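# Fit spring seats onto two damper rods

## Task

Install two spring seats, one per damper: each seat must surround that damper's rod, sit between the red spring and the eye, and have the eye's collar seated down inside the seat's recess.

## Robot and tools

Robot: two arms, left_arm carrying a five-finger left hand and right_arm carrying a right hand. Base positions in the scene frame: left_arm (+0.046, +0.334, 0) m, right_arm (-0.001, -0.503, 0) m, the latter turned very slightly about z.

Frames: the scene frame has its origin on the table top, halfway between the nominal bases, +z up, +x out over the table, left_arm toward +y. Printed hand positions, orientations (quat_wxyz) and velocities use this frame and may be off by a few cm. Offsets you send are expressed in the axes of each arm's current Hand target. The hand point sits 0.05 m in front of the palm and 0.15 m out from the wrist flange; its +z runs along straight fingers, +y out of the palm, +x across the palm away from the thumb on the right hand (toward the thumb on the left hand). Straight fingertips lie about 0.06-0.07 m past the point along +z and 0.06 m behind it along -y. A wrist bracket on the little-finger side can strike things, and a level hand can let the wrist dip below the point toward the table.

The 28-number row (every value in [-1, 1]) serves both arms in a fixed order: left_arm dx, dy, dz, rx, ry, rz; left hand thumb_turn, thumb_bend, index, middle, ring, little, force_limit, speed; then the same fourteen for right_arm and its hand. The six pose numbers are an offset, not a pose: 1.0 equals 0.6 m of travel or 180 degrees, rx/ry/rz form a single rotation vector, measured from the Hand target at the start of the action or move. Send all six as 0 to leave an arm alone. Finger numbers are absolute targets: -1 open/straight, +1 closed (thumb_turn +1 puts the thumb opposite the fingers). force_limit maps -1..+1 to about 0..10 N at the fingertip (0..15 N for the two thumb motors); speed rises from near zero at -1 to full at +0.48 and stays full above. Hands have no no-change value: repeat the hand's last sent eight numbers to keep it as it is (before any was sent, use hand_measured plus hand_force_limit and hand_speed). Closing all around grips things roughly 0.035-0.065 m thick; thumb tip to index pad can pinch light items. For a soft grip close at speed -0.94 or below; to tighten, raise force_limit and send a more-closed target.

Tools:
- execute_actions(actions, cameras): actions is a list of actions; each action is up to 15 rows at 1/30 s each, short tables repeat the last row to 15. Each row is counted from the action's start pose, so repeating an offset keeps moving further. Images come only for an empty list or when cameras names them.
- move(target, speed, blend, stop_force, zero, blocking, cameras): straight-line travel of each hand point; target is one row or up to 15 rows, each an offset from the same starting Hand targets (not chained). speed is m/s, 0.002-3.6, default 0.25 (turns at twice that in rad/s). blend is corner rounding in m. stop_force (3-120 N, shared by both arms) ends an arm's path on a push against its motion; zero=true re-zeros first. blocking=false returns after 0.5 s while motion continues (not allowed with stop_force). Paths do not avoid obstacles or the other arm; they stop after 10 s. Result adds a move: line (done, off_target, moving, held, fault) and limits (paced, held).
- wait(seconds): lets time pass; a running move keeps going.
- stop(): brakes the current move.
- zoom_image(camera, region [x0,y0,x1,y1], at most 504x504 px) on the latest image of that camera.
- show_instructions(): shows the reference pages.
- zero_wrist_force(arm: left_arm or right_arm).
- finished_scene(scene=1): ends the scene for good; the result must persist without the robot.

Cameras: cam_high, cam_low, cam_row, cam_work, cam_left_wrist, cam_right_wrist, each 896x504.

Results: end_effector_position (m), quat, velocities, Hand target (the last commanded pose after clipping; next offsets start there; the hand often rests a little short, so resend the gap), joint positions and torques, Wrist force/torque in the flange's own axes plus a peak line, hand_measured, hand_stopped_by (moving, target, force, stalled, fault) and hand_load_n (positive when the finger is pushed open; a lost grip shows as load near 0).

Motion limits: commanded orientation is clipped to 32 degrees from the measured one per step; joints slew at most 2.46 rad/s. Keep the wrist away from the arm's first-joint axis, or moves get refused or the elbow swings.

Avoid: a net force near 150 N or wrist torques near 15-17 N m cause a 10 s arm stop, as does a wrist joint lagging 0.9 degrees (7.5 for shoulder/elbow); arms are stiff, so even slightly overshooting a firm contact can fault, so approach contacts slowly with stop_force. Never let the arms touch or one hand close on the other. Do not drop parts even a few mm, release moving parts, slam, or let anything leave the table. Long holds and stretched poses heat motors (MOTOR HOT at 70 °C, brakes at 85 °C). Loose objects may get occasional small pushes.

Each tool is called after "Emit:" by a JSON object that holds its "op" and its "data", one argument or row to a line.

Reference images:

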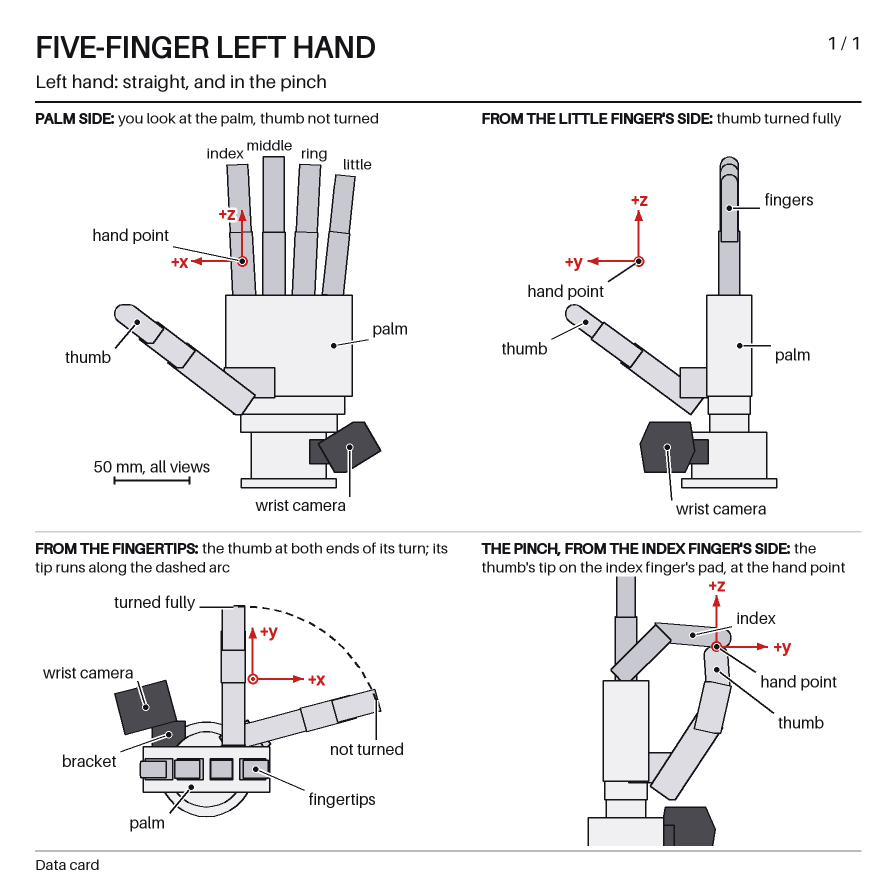

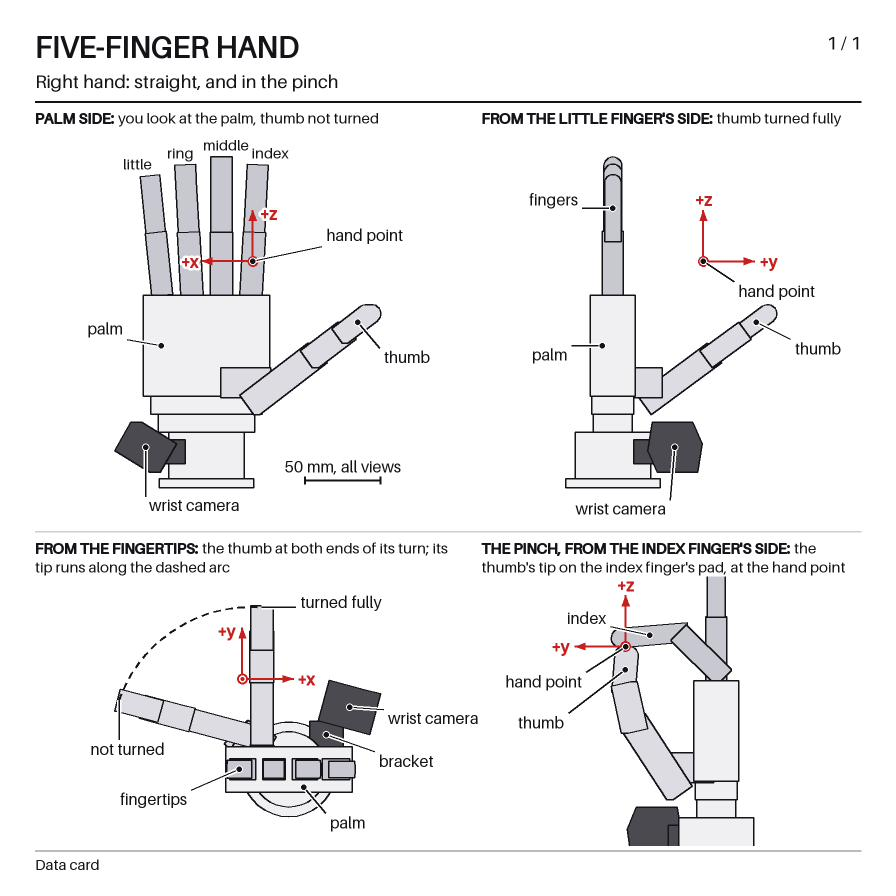

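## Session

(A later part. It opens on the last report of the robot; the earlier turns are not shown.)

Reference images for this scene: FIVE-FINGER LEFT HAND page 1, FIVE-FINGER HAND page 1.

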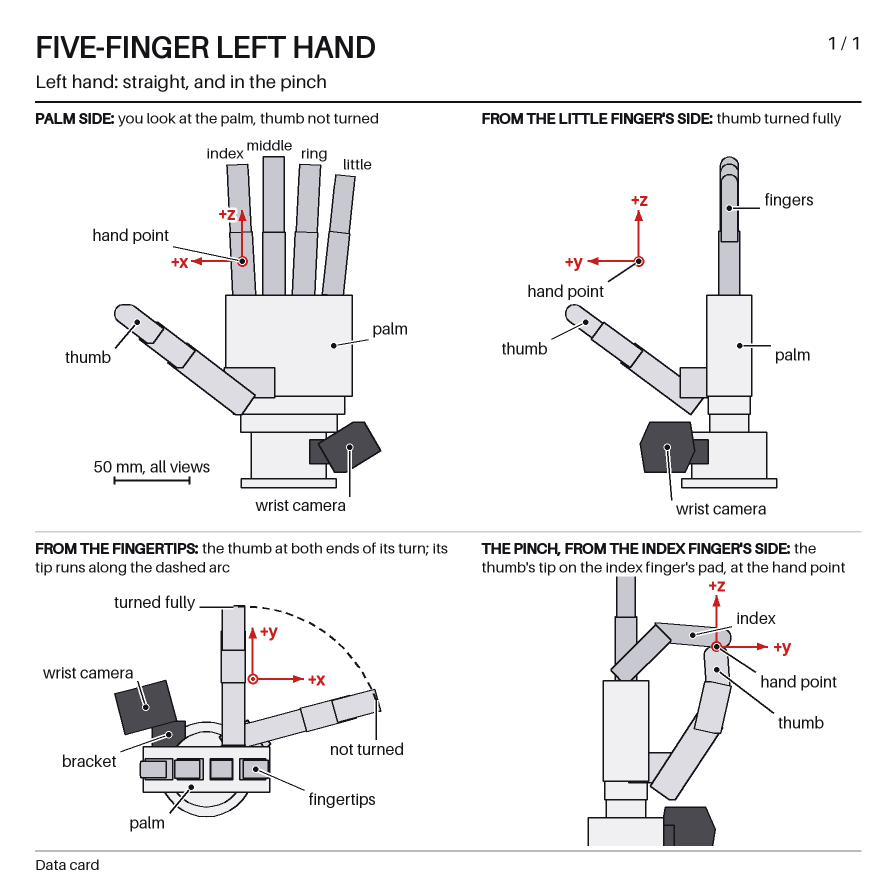

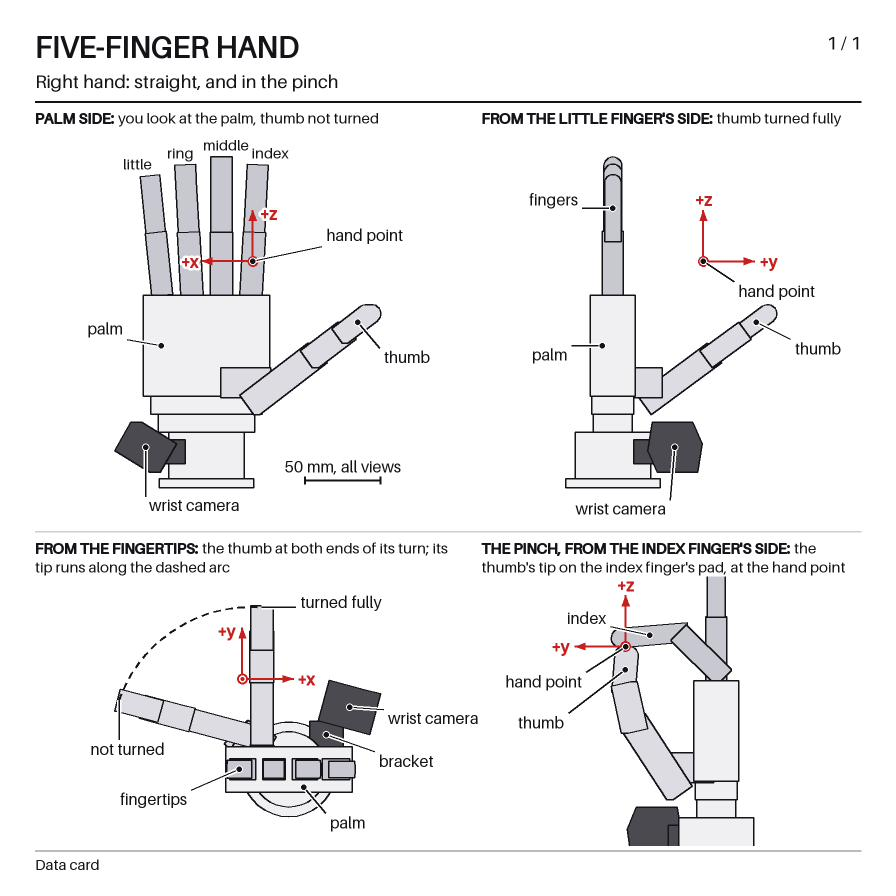

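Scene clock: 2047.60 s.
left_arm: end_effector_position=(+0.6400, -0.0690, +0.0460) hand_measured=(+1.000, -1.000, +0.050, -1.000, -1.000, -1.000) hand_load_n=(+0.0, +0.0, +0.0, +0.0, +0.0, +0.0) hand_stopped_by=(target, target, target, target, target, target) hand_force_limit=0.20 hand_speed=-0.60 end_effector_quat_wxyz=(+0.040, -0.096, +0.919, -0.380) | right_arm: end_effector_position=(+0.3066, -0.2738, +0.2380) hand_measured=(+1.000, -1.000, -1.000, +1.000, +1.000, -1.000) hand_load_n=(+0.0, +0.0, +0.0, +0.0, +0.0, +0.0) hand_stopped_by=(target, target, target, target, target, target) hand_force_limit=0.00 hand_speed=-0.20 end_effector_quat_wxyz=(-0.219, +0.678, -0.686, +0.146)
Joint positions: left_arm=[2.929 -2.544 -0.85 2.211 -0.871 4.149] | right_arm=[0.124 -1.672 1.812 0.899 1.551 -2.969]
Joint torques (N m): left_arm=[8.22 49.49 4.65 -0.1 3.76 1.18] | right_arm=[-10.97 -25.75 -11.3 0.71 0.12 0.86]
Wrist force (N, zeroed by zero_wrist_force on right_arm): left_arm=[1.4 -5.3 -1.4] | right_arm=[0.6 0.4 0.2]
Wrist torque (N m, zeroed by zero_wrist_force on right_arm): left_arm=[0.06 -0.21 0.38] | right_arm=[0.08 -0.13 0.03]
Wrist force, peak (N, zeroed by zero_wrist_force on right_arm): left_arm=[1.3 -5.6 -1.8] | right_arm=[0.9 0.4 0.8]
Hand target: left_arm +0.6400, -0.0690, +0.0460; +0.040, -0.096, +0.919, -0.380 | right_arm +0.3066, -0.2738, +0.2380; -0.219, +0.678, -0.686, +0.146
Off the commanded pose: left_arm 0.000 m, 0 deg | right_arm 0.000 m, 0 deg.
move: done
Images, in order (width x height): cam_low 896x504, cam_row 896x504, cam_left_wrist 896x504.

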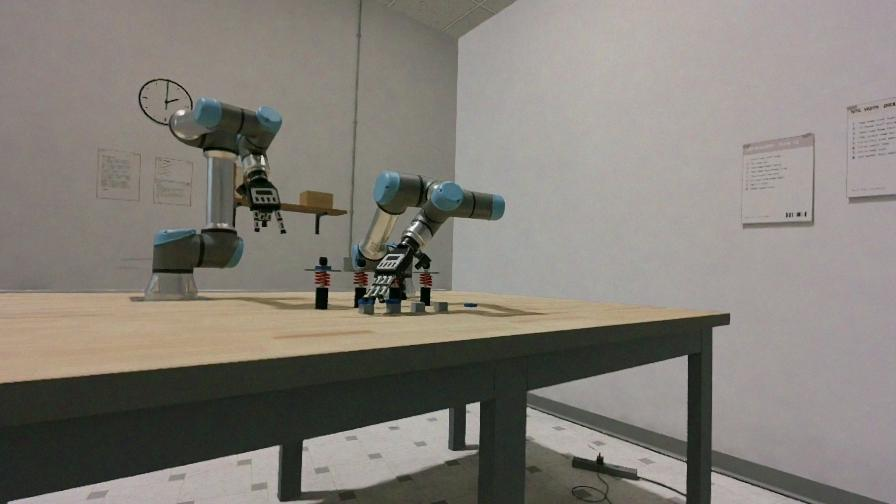

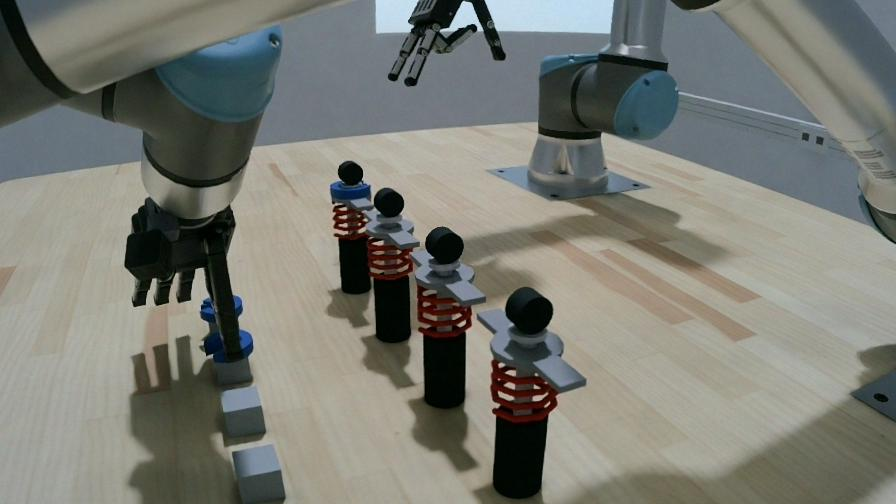

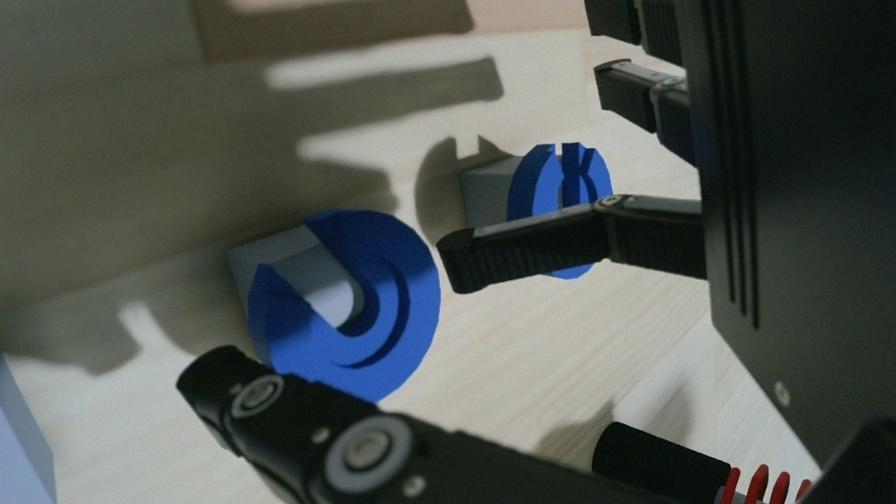

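Emit:
{"op": "move", "data": {
  "target": [0,0.0077,0.0077,0,0,0,1,-1,0.05,-1,-1,-1,0.2,-0.6,0,0,0,0,0,0,1,-1,-1,1,1,-1,0,-0.2],
  "speed": 0.01,
  "stop_force": 3,
  "cameras": ["cam_row","cam_left_wrist","cam_low"]
}}

Emit:
{"op": "zoom_image", "data": {
  "camera": "cam_left_wrist",
  "region": [150, 180, 550, 460]
}}

Emit:
{"op": "zoom_image", "data": {
  "camera": "cam_row",
  "region": [170, 290, 300, 420]
}}

Scene clock: 2064.90 s.
left_arm: end_effector_position=(+0.6400, -0.0690, +0.0395) hand_measured=(+1.000, -1.000, +0.050, -1.000, -1.000, -1.000) hand_load_n=(+0.0, +0.0, +0.0, +0.0, +0.0, +0.0) hand_stopped_by=(target, target, target, target, target, target) hand_force_limit=0.20 hand_speed=-0.60 end_effector_quat_wxyz=(+0.040, -0.096, +0.919, -0.380) | right_arm: end_effector_position=(+0.3066, -0.2738, +0.2380) hand_measured=(+1.000, -1.000, -1.000, +1.000, +1.000, -1.000) hand_load_n=(+0.0, +0.0, +0.0, +0.0, +0.0, +0.0) hand_stopped_by=(target, target, target, target, target, target) hand_force_limit=0.00 hand_speed=-0.20 end_effector_quat_wxyz=(-0.219, +0.678, -0.686, +0.146)
Joint positions: left_arm=[2.929 -2.549 -0.858 2.223 -0.871 4.149] | right_arm=[0.124 -1.672 1.812 0.899 1.551 -2.969]
Joint torques (N m): left_arm=[7.78 49.38 4.5 -0.05 3.86 0.97] | right_arm=[-11.89 -25.08 -11.19 0.21 0.66 1.18]
Wrist force (N, zeroed by zero_wrist_force on right_arm): left_arm=[1.1 -5.2 -1.5] | right_arm=[0.5 0.5 0.2]
Wrist torque (N m, zeroed by zero_wrist_force on right_arm): left_arm=[0.07 -0.16 0.36] | right_arm=[0.08 -0.11 0.03]
Wrist force, peak (N, zeroed by zero_wrist_force on right_arm): left_arm=[1.2 -5.5 -1.5] | right_arm=[1.2 0.3 0.4]
Hand target: left_arm +0.6400, -0.0690, +0.0395; +0.040, -0.096, +0.919, -0.380 | right_arm +0.3066, -0.2738, +0.2380; -0.219, +0.678, -0.686, +0.146
Off the commanded pose: left_arm 0.000 m, 0 deg | right_arm 0.000 m, 0 deg.
move: done
Images, in order (width x height): cam_low 896x504, cam_row 896x504, cam_left_wrist 896x504.

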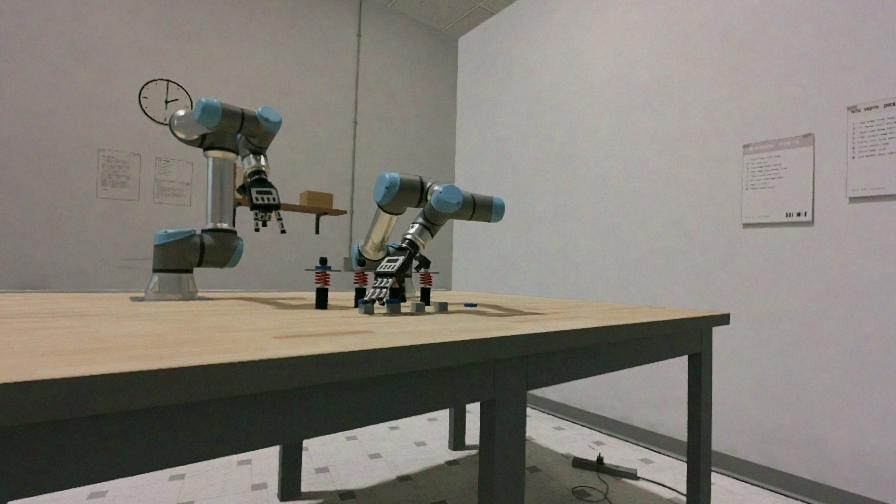

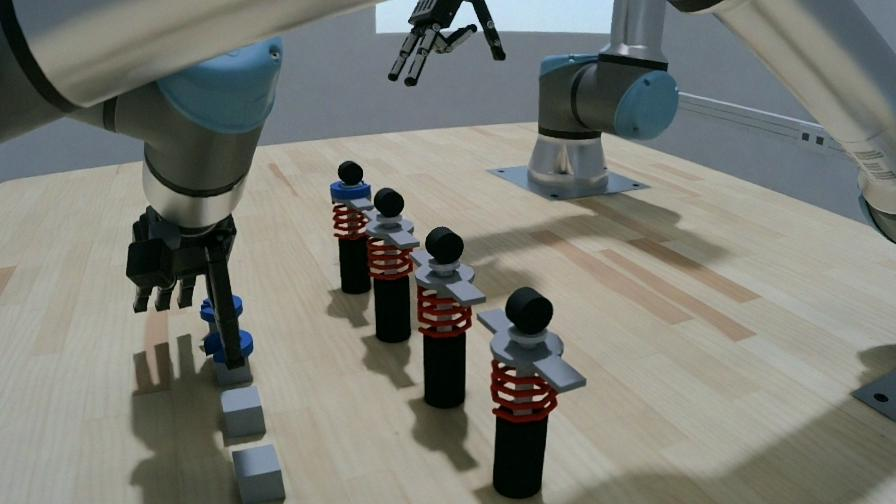

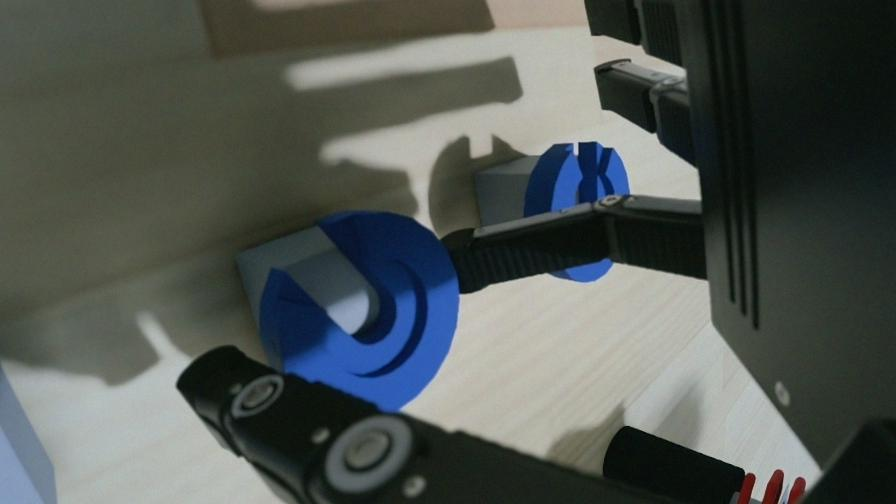

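Scaled by 1.260.

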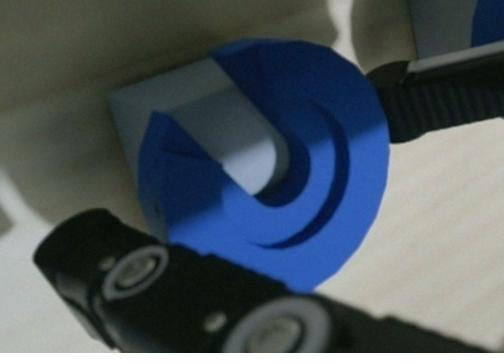

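Scaled by 3.877.

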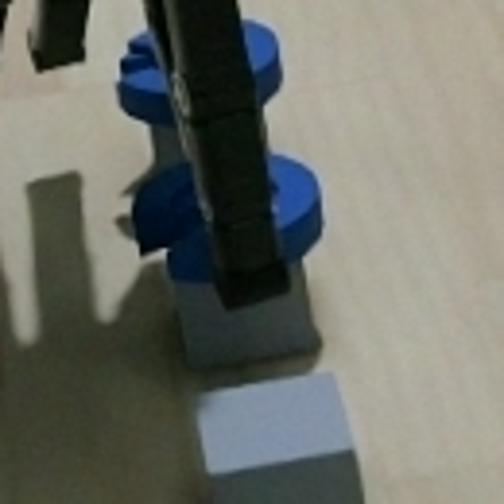

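Emit:
{"op": "move", "data": {
  "target": [0,0,0,0,0,0,1,-1,0.5,-1,-1,-1,-0.5,-0.92,0,0,0,0,0,0,1,-1,-1,1,1,-1,0,-0.2],
  "speed": 0.01,
  "cameras": ["cam_row","cam_left_wrist"]
}}

Emit:
{"op": "zoom_image", "data": {
  "camera": "cam_left_wrist",
  "region": [150, 180, 550, 460]
}}

Scene clock: 2068.50 s.
left_arm: end_effector_position=(+0.6400, -0.0690, +0.0395) hand_measured=(+1.000, -1.000, +0.242, -1.000, -1.000, -1.000) hand_load_n=(+0.0, +0.5, +4.0, +0.0, +0.0, +0.0) hand_stopped_by=(target, target, force, target, target, target) hand_force_limit=-0.50 hand_speed=-0.92 end_effector_quat_wxyz=(+0.040, -0.096, +0.919, -0.380) | right_arm: end_effector_position=(+0.3066, -0.2738, +0.2380) hand_measured=(+1.000, -1.000, -1.000, +1.000, +1.000, -1.000) hand_load_n=(+0.0, +0.0, +0.0, -0.5, +0.0, +0.0) hand_stopped_by=(target, target, target, target, target, target) hand_force_limit=0.00 hand_speed=-0.20 end_effector_quat_wxyz=(-0.219, +0.678, -0.686, +0.146)
Joint positions: left_arm=[2.929 -2.549 -0.858 2.223 -0.871 4.149] | right_arm=[0.124 -1.672 1.812 0.899 1.551 -2.969]
Joint torques (N m): left_arm=[7.66 49.75 4.44 -0.16 3.7 -1.79] | right_arm=[-12.04 -25.33 -11.69 0.12 0.35 1.2]
Wrist force (N, zeroed by zero_wrist_force on right_arm): left_arm=[1.1 -4.8 -1.3] | right_arm=[0.6 0.5 0.2]
Wrist torque (N m, zeroed by zero_wrist_force on right_arm): left_arm=[0.13 -0.16 0.34] | right_arm=[0.10 -0.13 0.03]
Wrist force, peak (N, zeroed by zero_wrist_force on right_arm): left_arm=[1.2 -5.4 -1.7] | right_arm=[1.1 0.8 0.1]
Hand target: left_arm +0.6400, -0.0690, +0.0395; +0.040, -0.096, +0.919, -0.380 | right_arm +0.3066, -0.2738, +0.2380; -0.219, +0.678, -0.686, +0.146
Off the commanded pose: left_arm 0.000 m, 0 deg | right_arm 0.000 m, 0 deg.
move: done

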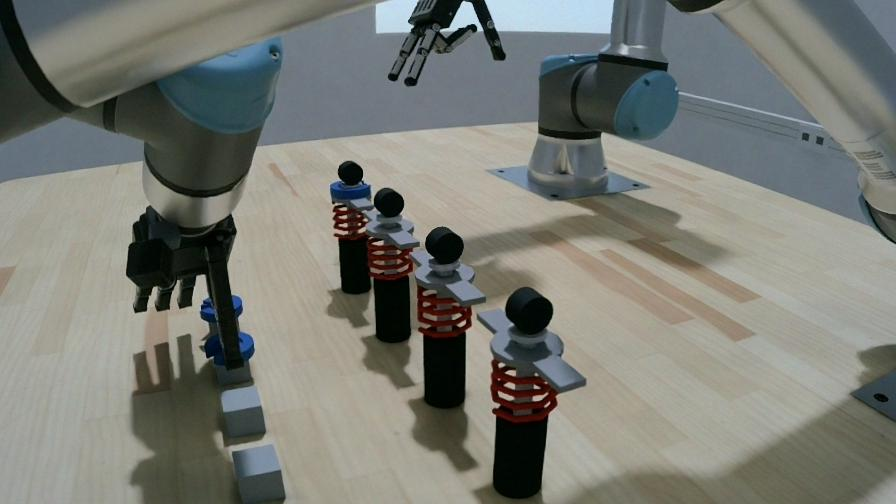

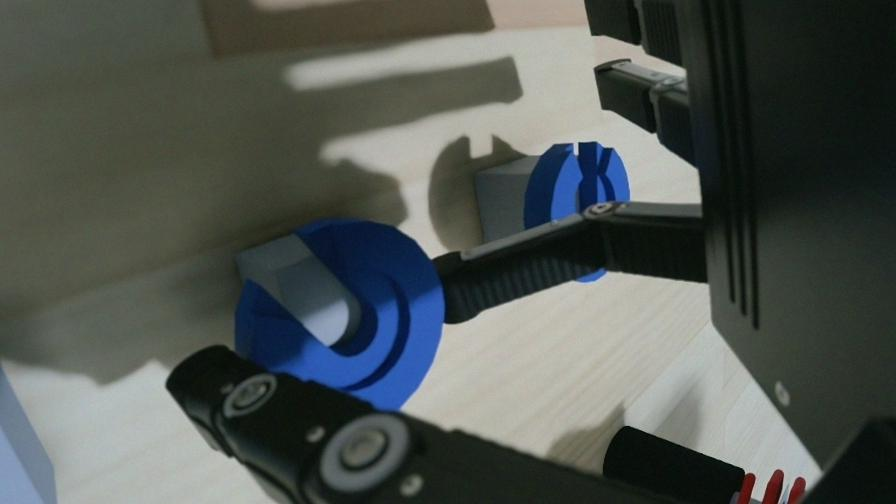

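Scaled by 1.260.

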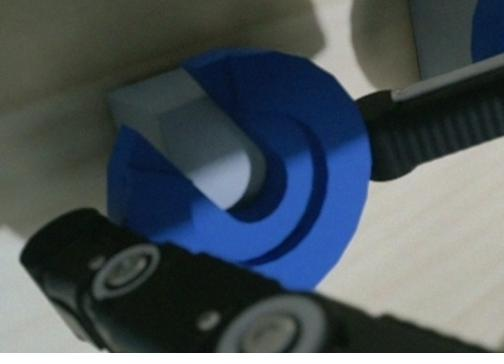

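Emit:
{"op": "move", "data": {
  "target": [0,0,0,0,0,0,1,-1,0.6,-1,-1,-1,-0.1,-0.9,0,0,0,0,0,0,1,-1,-1,1,1,-1,0,-0.2],
  "speed": 0.01,
  "cameras": ["cam_left_wrist"]
}}

Emit:
{"op": "zoom_image", "data": {
  "camera": "cam_left_wrist",
  "region": [150, 180, 550, 460]
}}

Scene clock: 2070.87 s.
left_arm: end_effector_position=(+0.6400, -0.0690, +0.0395) hand_measured=(+1.000, -1.000, +0.250, -1.000, -1.000, -1.000) hand_load_n=(+0.0, +1.0, +6.5, -0.5, +0.0, +0.0) hand_stopped_by=(target, target, force, target, target, target) hand_force_limit=-0.10 hand_speed=-0.90 end_effector_quat_wxyz=(+0.040, -0.096, +0.919, -0.380) | right_arm: end_effector_position=(+0.3066, -0.2738, +0.2380) hand_measured=(+1.000, -1.000, -1.000, +1.000, +1.000, -1.000) hand_load_n=(+0.0, +0.0, +0.0, +0.0, +0.0, +0.0) hand_stopped_by=(target, target, target, target, target, target) hand_force_limit=0.00 hand_speed=-0.20 end_effector_quat_wxyz=(-0.219, +0.678, -0.686, +0.146)
Joint positions: left_arm=[2.929 -2.549 -0.858 2.223 -0.871 4.149] | right_arm=[0.124 -1.672 1.812 0.899 1.551 -2.969]
Joint torques (N m): left_arm=[7.48 51.99 5.42 -0.69 3.41 -1.83] | right_arm=[-12.29 -24.8 -10.86 0.01 0.61 1.16]
Wrist force (N, zeroed by zero_wrist_force on right_arm): left_arm=[1.1 -4.9 -1.2] | right_arm=[0.8 0.4 0.2]
Wrist torque (N m, zeroed by zero_wrist_force on right_arm): left_arm=[0.10 -0.16 0.35] | right_arm=[0.08 -0.16 0.05]
Wrist force, peak (N, zeroed by zero_wrist_force on right_arm): left_arm=[1.3 -5.1 -1.4] | right_arm=[0.9 0.7 0.6]
Hand target: left_arm +0.6400, -0.0690, +0.0395; +0.040, -0.096, +0.919, -0.380 | right_arm +0.3066, -0.2738, +0.2380; -0.219, +0.678, -0.686, +0.146
Off the commanded pose: left_arm 0.000 m, 0 deg | right_arm 0.000 m, 0 deg.
move: done

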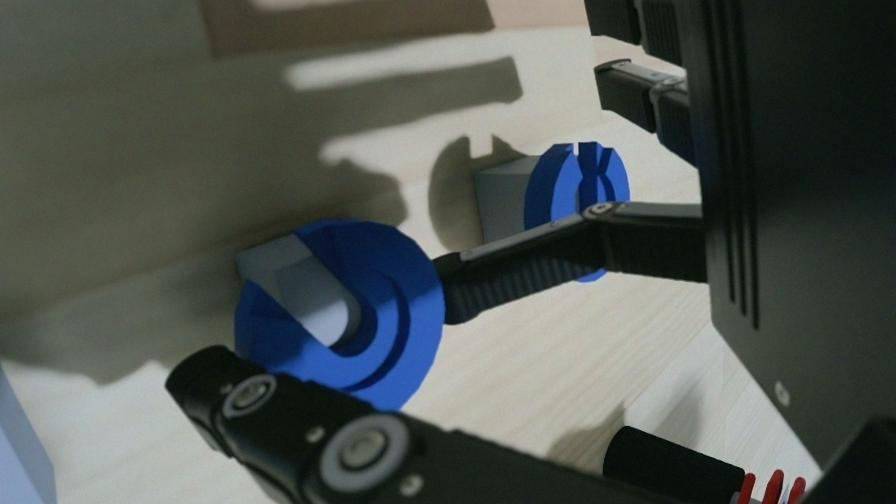

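Scaled by 1.260.

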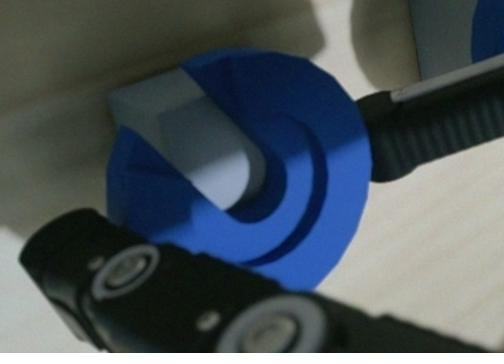

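Emit:
{"op": "move", "data": {
  "target": [0,-0.0472,-0.0472,0,0,0,1,-1,0.6,-1,-1,-1,-0.1,-0.9,0,0,0,0,0,0,1,-1,-1,1,1,-1,0,-0.2],
  "speed": 0.05,
  "cameras": ["cam_row","cam_left_wrist"]
}}

Emit:
{"op": "zoom_image", "data": {
  "camera": "cam_row",
  "region": [160, 260, 290, 390]
}}

Scene clock: 2073.90 s.
left_arm: end_effector_position=(+0.6400, -0.0691, +0.0794) hand_measured=(+1.000, -1.000, +0.250, -1.000, -1.000, -1.000) hand_load_n=(-0.5, +1.0, +6.5, +0.0, +0.0, +0.0) hand_stopped_by=(target, target, force, target, target, target) hand_force_limit=-0.10 hand_speed=-0.90 end_effector_quat_wxyz=(+0.040, -0.096, +0.919, -0.380) | right_arm: end_effector_position=(+0.3066, -0.2738, +0.2380) hand_measured=(+1.000, -1.000, -1.000, +1.000, +1.000, -1.000) hand_load_n=(+0.0, +0.0, +0.0, +0.0, +0.0, +0.0) hand_stopped_by=(target, target, target, target, target, target) hand_force_limit=0.00 hand_speed=-0.20 end_effector_quat_wxyz=(-0.219, +0.678, -0.686, +0.146)
Joint positions: left_arm=[2.929 -2.521 -0.808 2.145 -0.871 4.149] | right_arm=[0.124 -1.672 1.812 0.899 1.551 -2.969]
Joint torques (N m): left_arm=[-5.55 69.36 30.24 -3.64 1 1.97] | right_arm=[-12.08 -25.21 -11.31 0.14 0.67 1.12]
Wrist force (N, zeroed by zero_wrist_force on right_arm): left_arm=[1.2 -5.2 -1.2] | right_arm=[0.7 0.5 0.2]
Wrist torque (N m, zeroed by zero_wrist_force on right_arm): left_arm=[0.07 -0.19 0.37] | right_arm=[0.09 -0.14 0.04]
Wrist force, peak (N, zeroed by zero_wrist_force on right_arm): left_arm=[1.3 -5.3 -1.7] | right_arm=[1.0 0.8 0.2]
Hand target: left_arm +0.6400, -0.0691, +0.0795; +0.040, -0.096, +0.919, -0.380 | right_arm +0.3066, -0.2738, +0.2380; -0.219, +0.678, -0.686, +0.146
Off the commanded pose: left_arm 0.000 m, 0 deg | right_arm 0.000 m, 0 deg.
move: done

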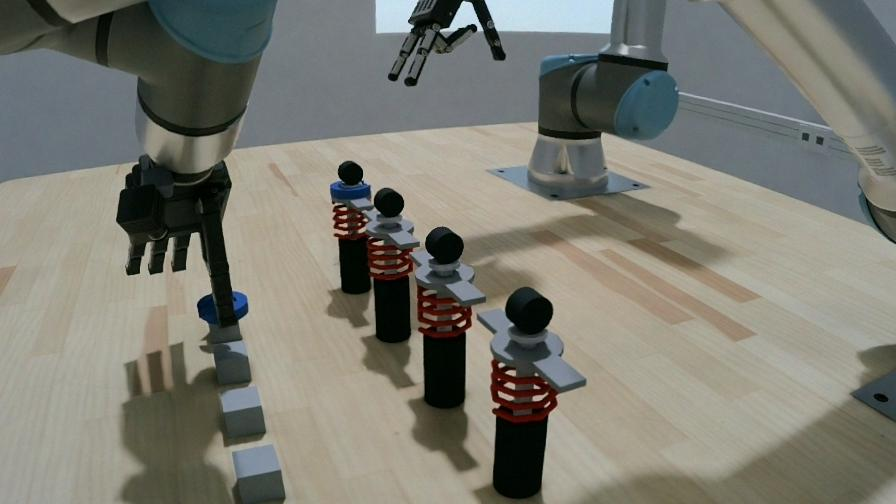

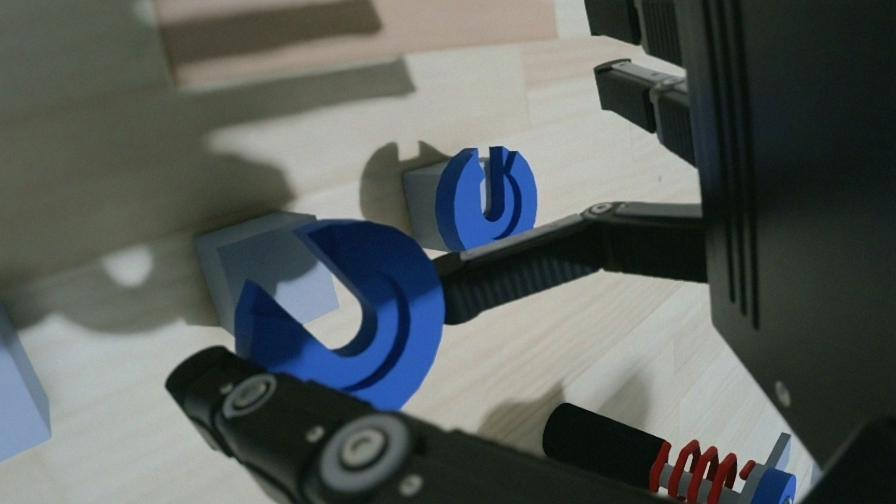

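Scaled by 3.877.

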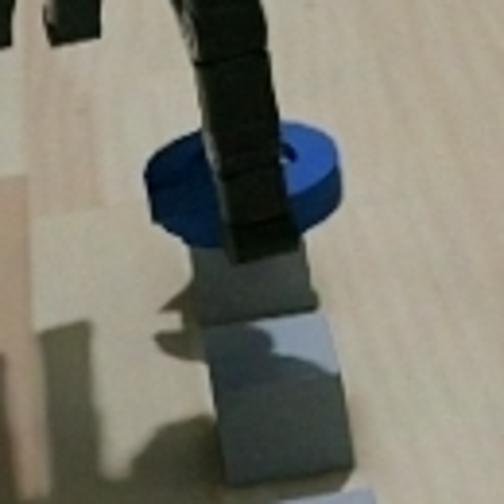

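Emit:
{"op": "move", "data": {
  "target": [
    [-0.0066,-0.1202,-0.1642,0,0,0,1,-1,0.6,-1,-1,-1,-0.1,-0.9,0,0,0,0,0,0,1,-1,-1,1,1,-1,0,-0.2],
    [-0.01215,-0.04738,-0.35498,0,-0.3068,-0.3068,1,-1,0.6,-1,-1,-1,-0.1,-0.9,0,0,0,0,0,0,1,-1,-1,1,1,-1,0,-0.2]
  ],
  "speed": [0.1,0.22],
  "blend": [0.02,0],
  "cameras": ["cam_left_wrist"]
}}

Scene clock: 2087.53 s.
left_arm: end_effector_position=(+0.6202, +0.0599, +0.2504) hand_measured=(+1.000, -1.000, +0.250, -1.000, -1.000, -1.000) hand_load_n=(-0.5, +0.5, +6.0, +0.0, +0.0, +0.0) hand_stopped_by=(target, target, force, target, target, target) hand_force_limit=-0.10 hand_speed=-0.90 end_effector_quat_wxyz=(-0.271, +0.653, -0.654, +0.270) end_effector_velocity=(+0.000, +0.001, +0.000) end_effector_angular_velocity=(+0.002, +0.000, +0.005) | right_arm: end_effector_position=(+0.3066, -0.2738, +0.2380) hand_measured=(+1.000, -1.000, -1.000, +1.000, +1.000, -1.000) hand_load_n=(+0.0, +0.0, +0.0, +0.0, +0.0, +0.0) hand_stopped_by=(target, target, target, target, target, target) hand_force_limit=0.00 hand_speed=-0.20 end_effector_quat_wxyz=(-0.219, +0.678, -0.686, +0.146)
Joint positions: left_arm=[2.905 -1.967 -1.213 2.38 -1.739 2.973] | right_arm=[0.124 -1.672 1.812 0.899 1.551 -2.969]
Joint velocities: left_arm=[0 -0.001 0.001 0 -0.005 -0.003] | right_arm=[within noise]
Joint torques (N m): left_arm=[-8.69 30.56 32.31 -2.14 -3.12 -2.23] | right_arm=[-12.27 -24.48 -11.83 -0.34 0.91 1.16]
Wrist force (N, zeroed by zero_wrist_force on right_arm): left_arm=[0.9 -4.6 -1.2] | right_arm=[0.7 0.2 0.3]
Wrist torque (N m, zeroed by zero_wrist_force on right_arm): left_arm=[0.14 -0.15 0.37] | right_arm=[0.04 -0.14 0.03]
Wrist force, peak (N, zeroed by zero_wrist_force on right_arm): left_arm=[1.9 -5.3 -1.3] | right_arm=[1.0 0.6 0.5]
Hand target: left_arm +0.6202, +0.0599, +0.2504; -0.271, +0.653, -0.653, +0.270 | right_arm +0.3066, -0.2738, +0.2380; -0.219, +0.678, -0.686, +0.146
Off the commanded pose: left_arm 0.000 m, 0 deg | right_arm 0.000 m, 0 deg.
move: done

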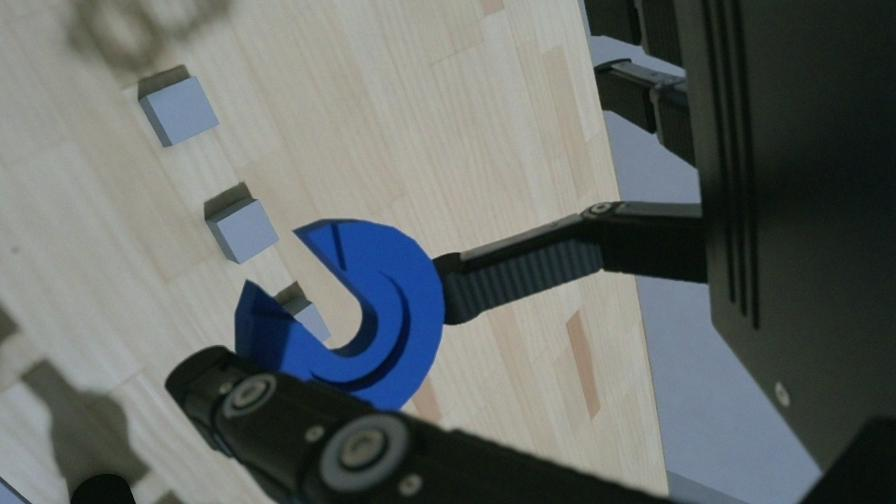

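Emit:
{"op": "move", "data": {
  "target": [-0.1368,0.0832,0.1535,0,-0.3064,-0.3064,1,-1,0.6,-1,-1,-1,-0.1,-0.9,0,0,0,0,0,0,1,-1,-1,1,1,-1,0,-0.2],
  "speed": 0.22,
  "cameras": ["cam_left_wrist","cam_row","cam_low"]
}}

Emit:
{"op": "zoom_image", "data": {
  "camera": "cam_row",
  "region": [170, 250, 330, 504]
}}

Scene clock: 2094.40 s.
left_arm: end_effector_position=(+0.6501, +0.1421, +0.1501) hand_measured=(+1.000, -1.000, +0.250, -1.000, -1.000, -1.000) hand_load_n=(-0.5, +1.0, +6.5, +0.0, +0.0, +0.0) hand_stopped_by=(target, target, force, target, target, target) hand_force_limit=-0.10 hand_speed=-0.90 end_effector_quat_wxyz=(-0.381, +0.919, -0.097, +0.040) | right_arm: end_effector_position=(+0.3066, -0.2738, +0.2380) hand_measured=(+1.000, -1.000, -1.000, +1.000, +1.000, -1.000) hand_load_n=(+0.0, +0.0, +0.0, +0.0, +0.0, -0.5) hand_stopped_by=(target, target, target, target, target, target) hand_force_limit=0.00 hand_speed=-0.20 end_effector_quat_wxyz=(-0.219, +0.678, -0.686, +0.146)
Joint positions: left_arm=[2.829 -2.46 -0.863 1.649 -2.352 1.424] | right_arm=[0.124 -1.672 1.812 0.899 1.551 -2.969]
Joint torques (N m): left_arm=[7.52 46.36 30.58 -4.59 1.59 -2.14] | right_arm=[-12.25 -24.59 -11.16 -0.45 1.08 1.15]
Wrist force (N, zeroed by zero_wrist_force on right_arm): left_arm=[1.0 -4.6 -1.3] | right_arm=[0.7 0.7 0.2]
Wrist torque (N m, zeroed by zero_wrist_force on right_arm): left_arm=[0.17 -0.12 0.36] | right_arm=[0.11 -0.14 0.05]
Wrist force, peak (N, zeroed by zero_wrist_force on right_arm): left_arm=[1.0 -5.6 -1.4] | right_arm=[1.1 0.4 0.2]
Hand target: left_arm +0.6501, +0.1421, +0.1501; -0.381, +0.919, -0.097, +0.040 | right_arm +0.3066, -0.2738, +0.2380; -0.219, +0.678, -0.686, +0.146
Off the commanded pose: left_arm 0.000 m, 0 deg | right_arm 0.000 m, 0 deg.
move: done
Images, in order (width x height): cam_low 896x504, cam_row 896x504, cam_left_wrist 896x504.

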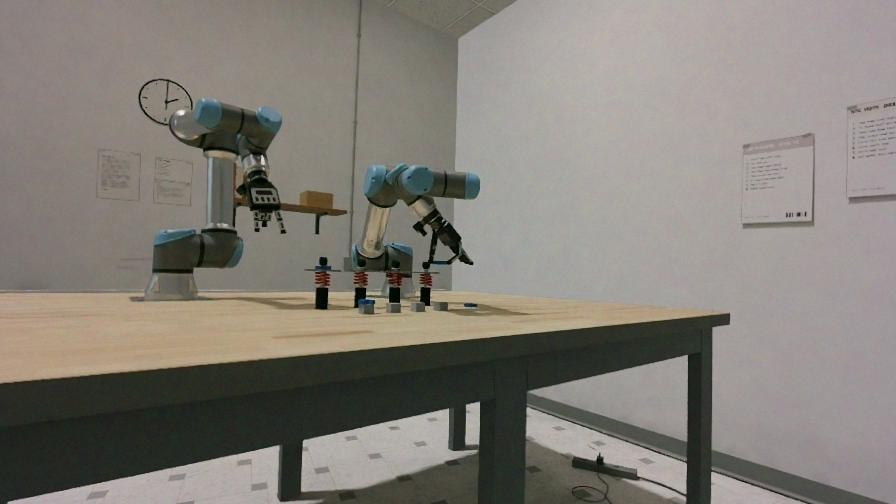

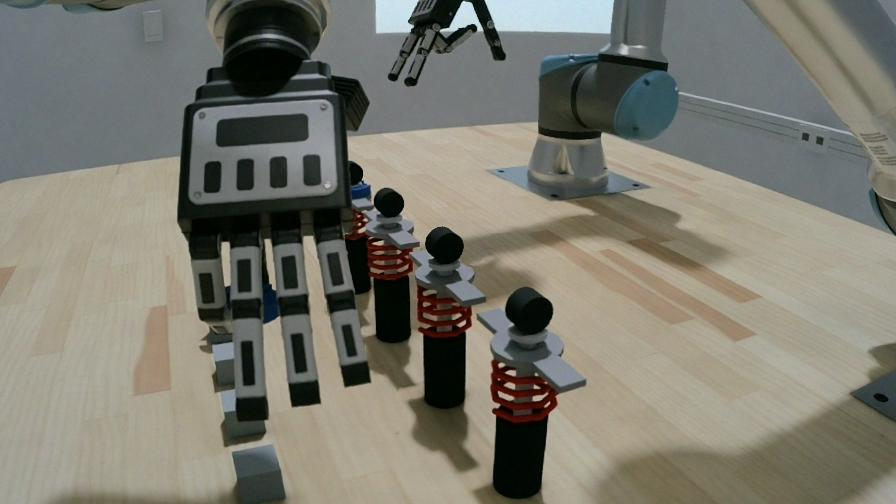

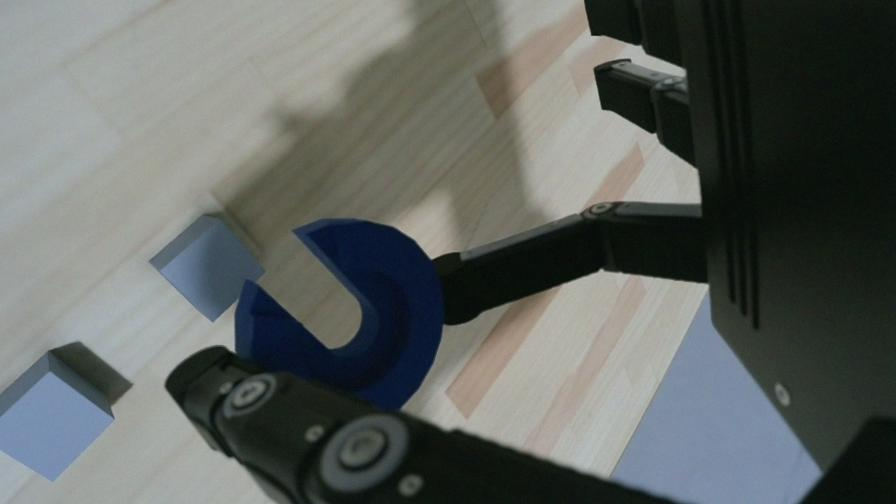

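Scaled by 1.984.

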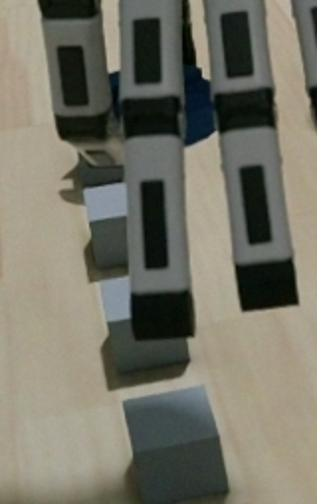

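Emit:
{"op": "move", "data": {
  "target": [0,0.1003,0.1003,0,0,0,1,-1,0.6,-1,-1,-1,-0.1,-0.9,0,0,0,0,0,0,1,-1,-1,1,1,-1,0,-0.2],
  "speed": 0.1,
  "cameras": ["cam_left_wrist","cam_row","cam_low","cam_work"]
}}

Emit:
{"op": "zoom_image", "data": {
  "camera": "cam_low",
  "region": [390, 250, 500, 325]
}}

Emit:
{"op": "zoom_image", "data": {
  "camera": "cam_row",
  "region": [170, 300, 330, 504]
}}

Scene clock: 2100.27 s.
left_arm: end_effector_position=(+0.6501, +0.1422, +0.0652) hand_measured=(+1.000, -1.000, +0.250, -1.000, -1.000, -1.000) hand_load_n=(-0.5, +1.0, +6.5, +0.0, +0.0, +0.0) hand_stopped_by=(target, target, force, target, target, target) hand_force_limit=-0.10 hand_speed=-0.90 end_effector_quat_wxyz=(-0.381, +0.919, -0.097, +0.040) | right_arm: end_effector_position=(+0.3066, -0.2738, +0.2380) hand_measured=(+1.000, -1.000, -1.000, +1.000, +1.000, -1.000) hand_load_n=(+0.0, +0.0, +0.0, +0.0, +0.0, +0.0) hand_stopped_by=(target, target, target, target, target, target) hand_force_limit=0.00 hand_speed=-0.20 end_effector_quat_wxyz=(-0.219, +0.678, -0.686, +0.146)
Joint positions: left_arm=[2.829 -2.526 -0.962 1.814 -2.352 1.424] | right_arm=[0.124 -1.672 1.812 0.899 1.551 -2.969]
Joint torques (N m): left_arm=[7.73 48.01 3.24 -0.62 -0.44 1.92] | right_arm=[-11.84 -25.7 -11.91 -0.61 1.13 1.11]
Wrist force (N, zeroed by zero_wrist_force on right_arm): left_arm=[1.0 -4.9 -1.3] | right_arm=[0.6 0.5 0.4]
Wrist torque (N m, zeroed by zero_wrist_force on right_arm): left_arm=[0.08 -0.12 0.40] | right_arm=[0.08 -0.14 0.03]
Wrist force, peak (N, zeroed by zero_wrist_force on right_arm): left_arm=[1.0 -5.2 -1.6] | right_arm=[1.1 0.4 0.6]
Hand target: left_arm +0.6501, +0.1422, +0.0650; -0.381, +0.919, -0.097, +0.040 | right_arm +0.3066, -0.2738, +0.2380; -0.219, +0.678, -0.686, +0.146
Off the commanded pose: left_arm 0.000 m, 0 deg | right_arm 0.000 m, 0 deg.
move: done
Images, in order (width x height): cam_low 896x504, cam_row 896x504, cam_work 896x504, cam_left_wrist 896x504.

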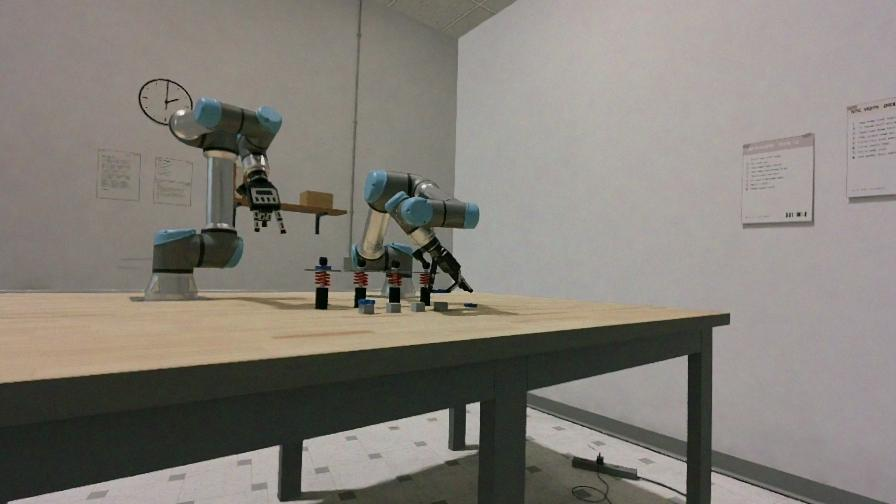

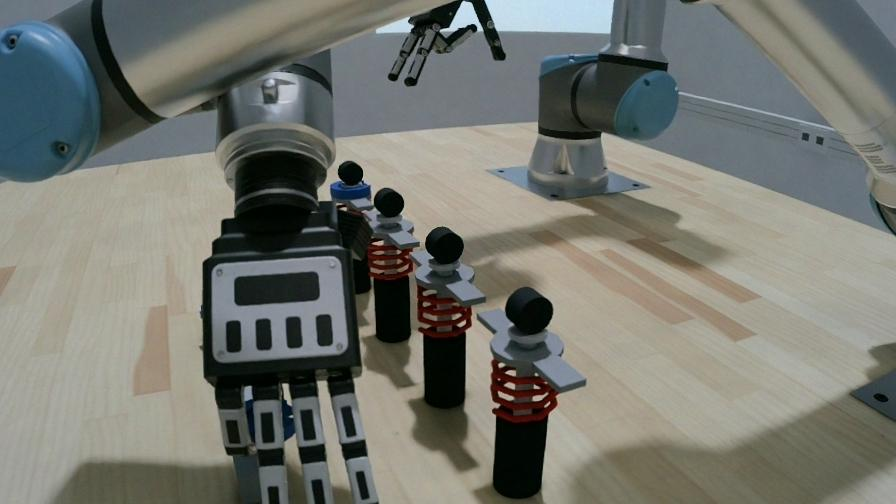

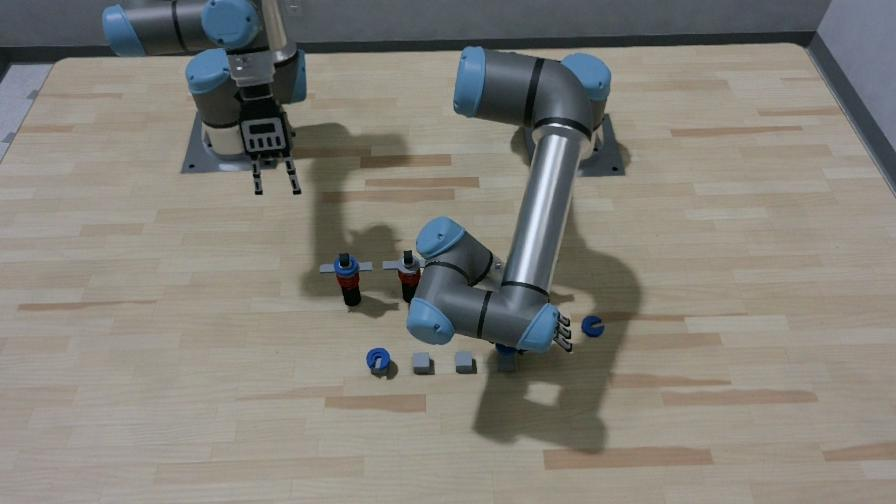

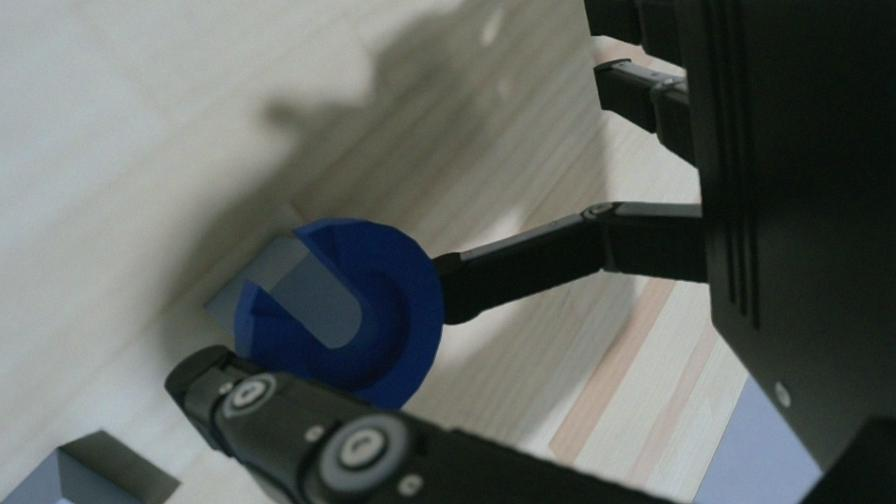

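Scaled by 4.582.

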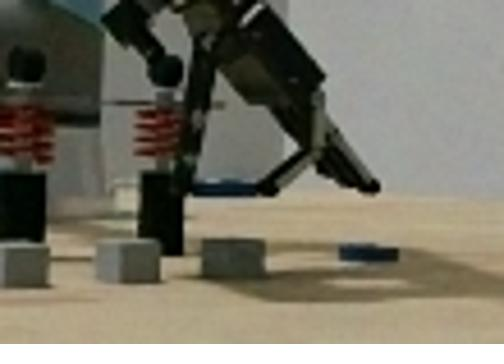

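Scaled by 2.471.

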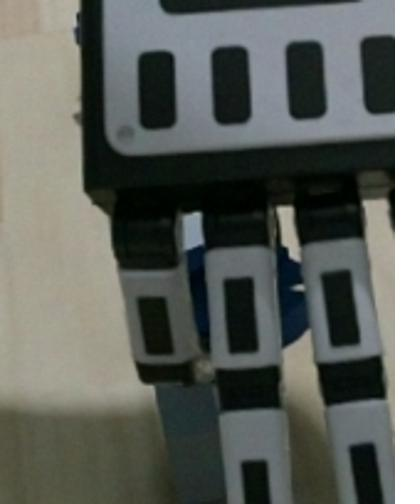

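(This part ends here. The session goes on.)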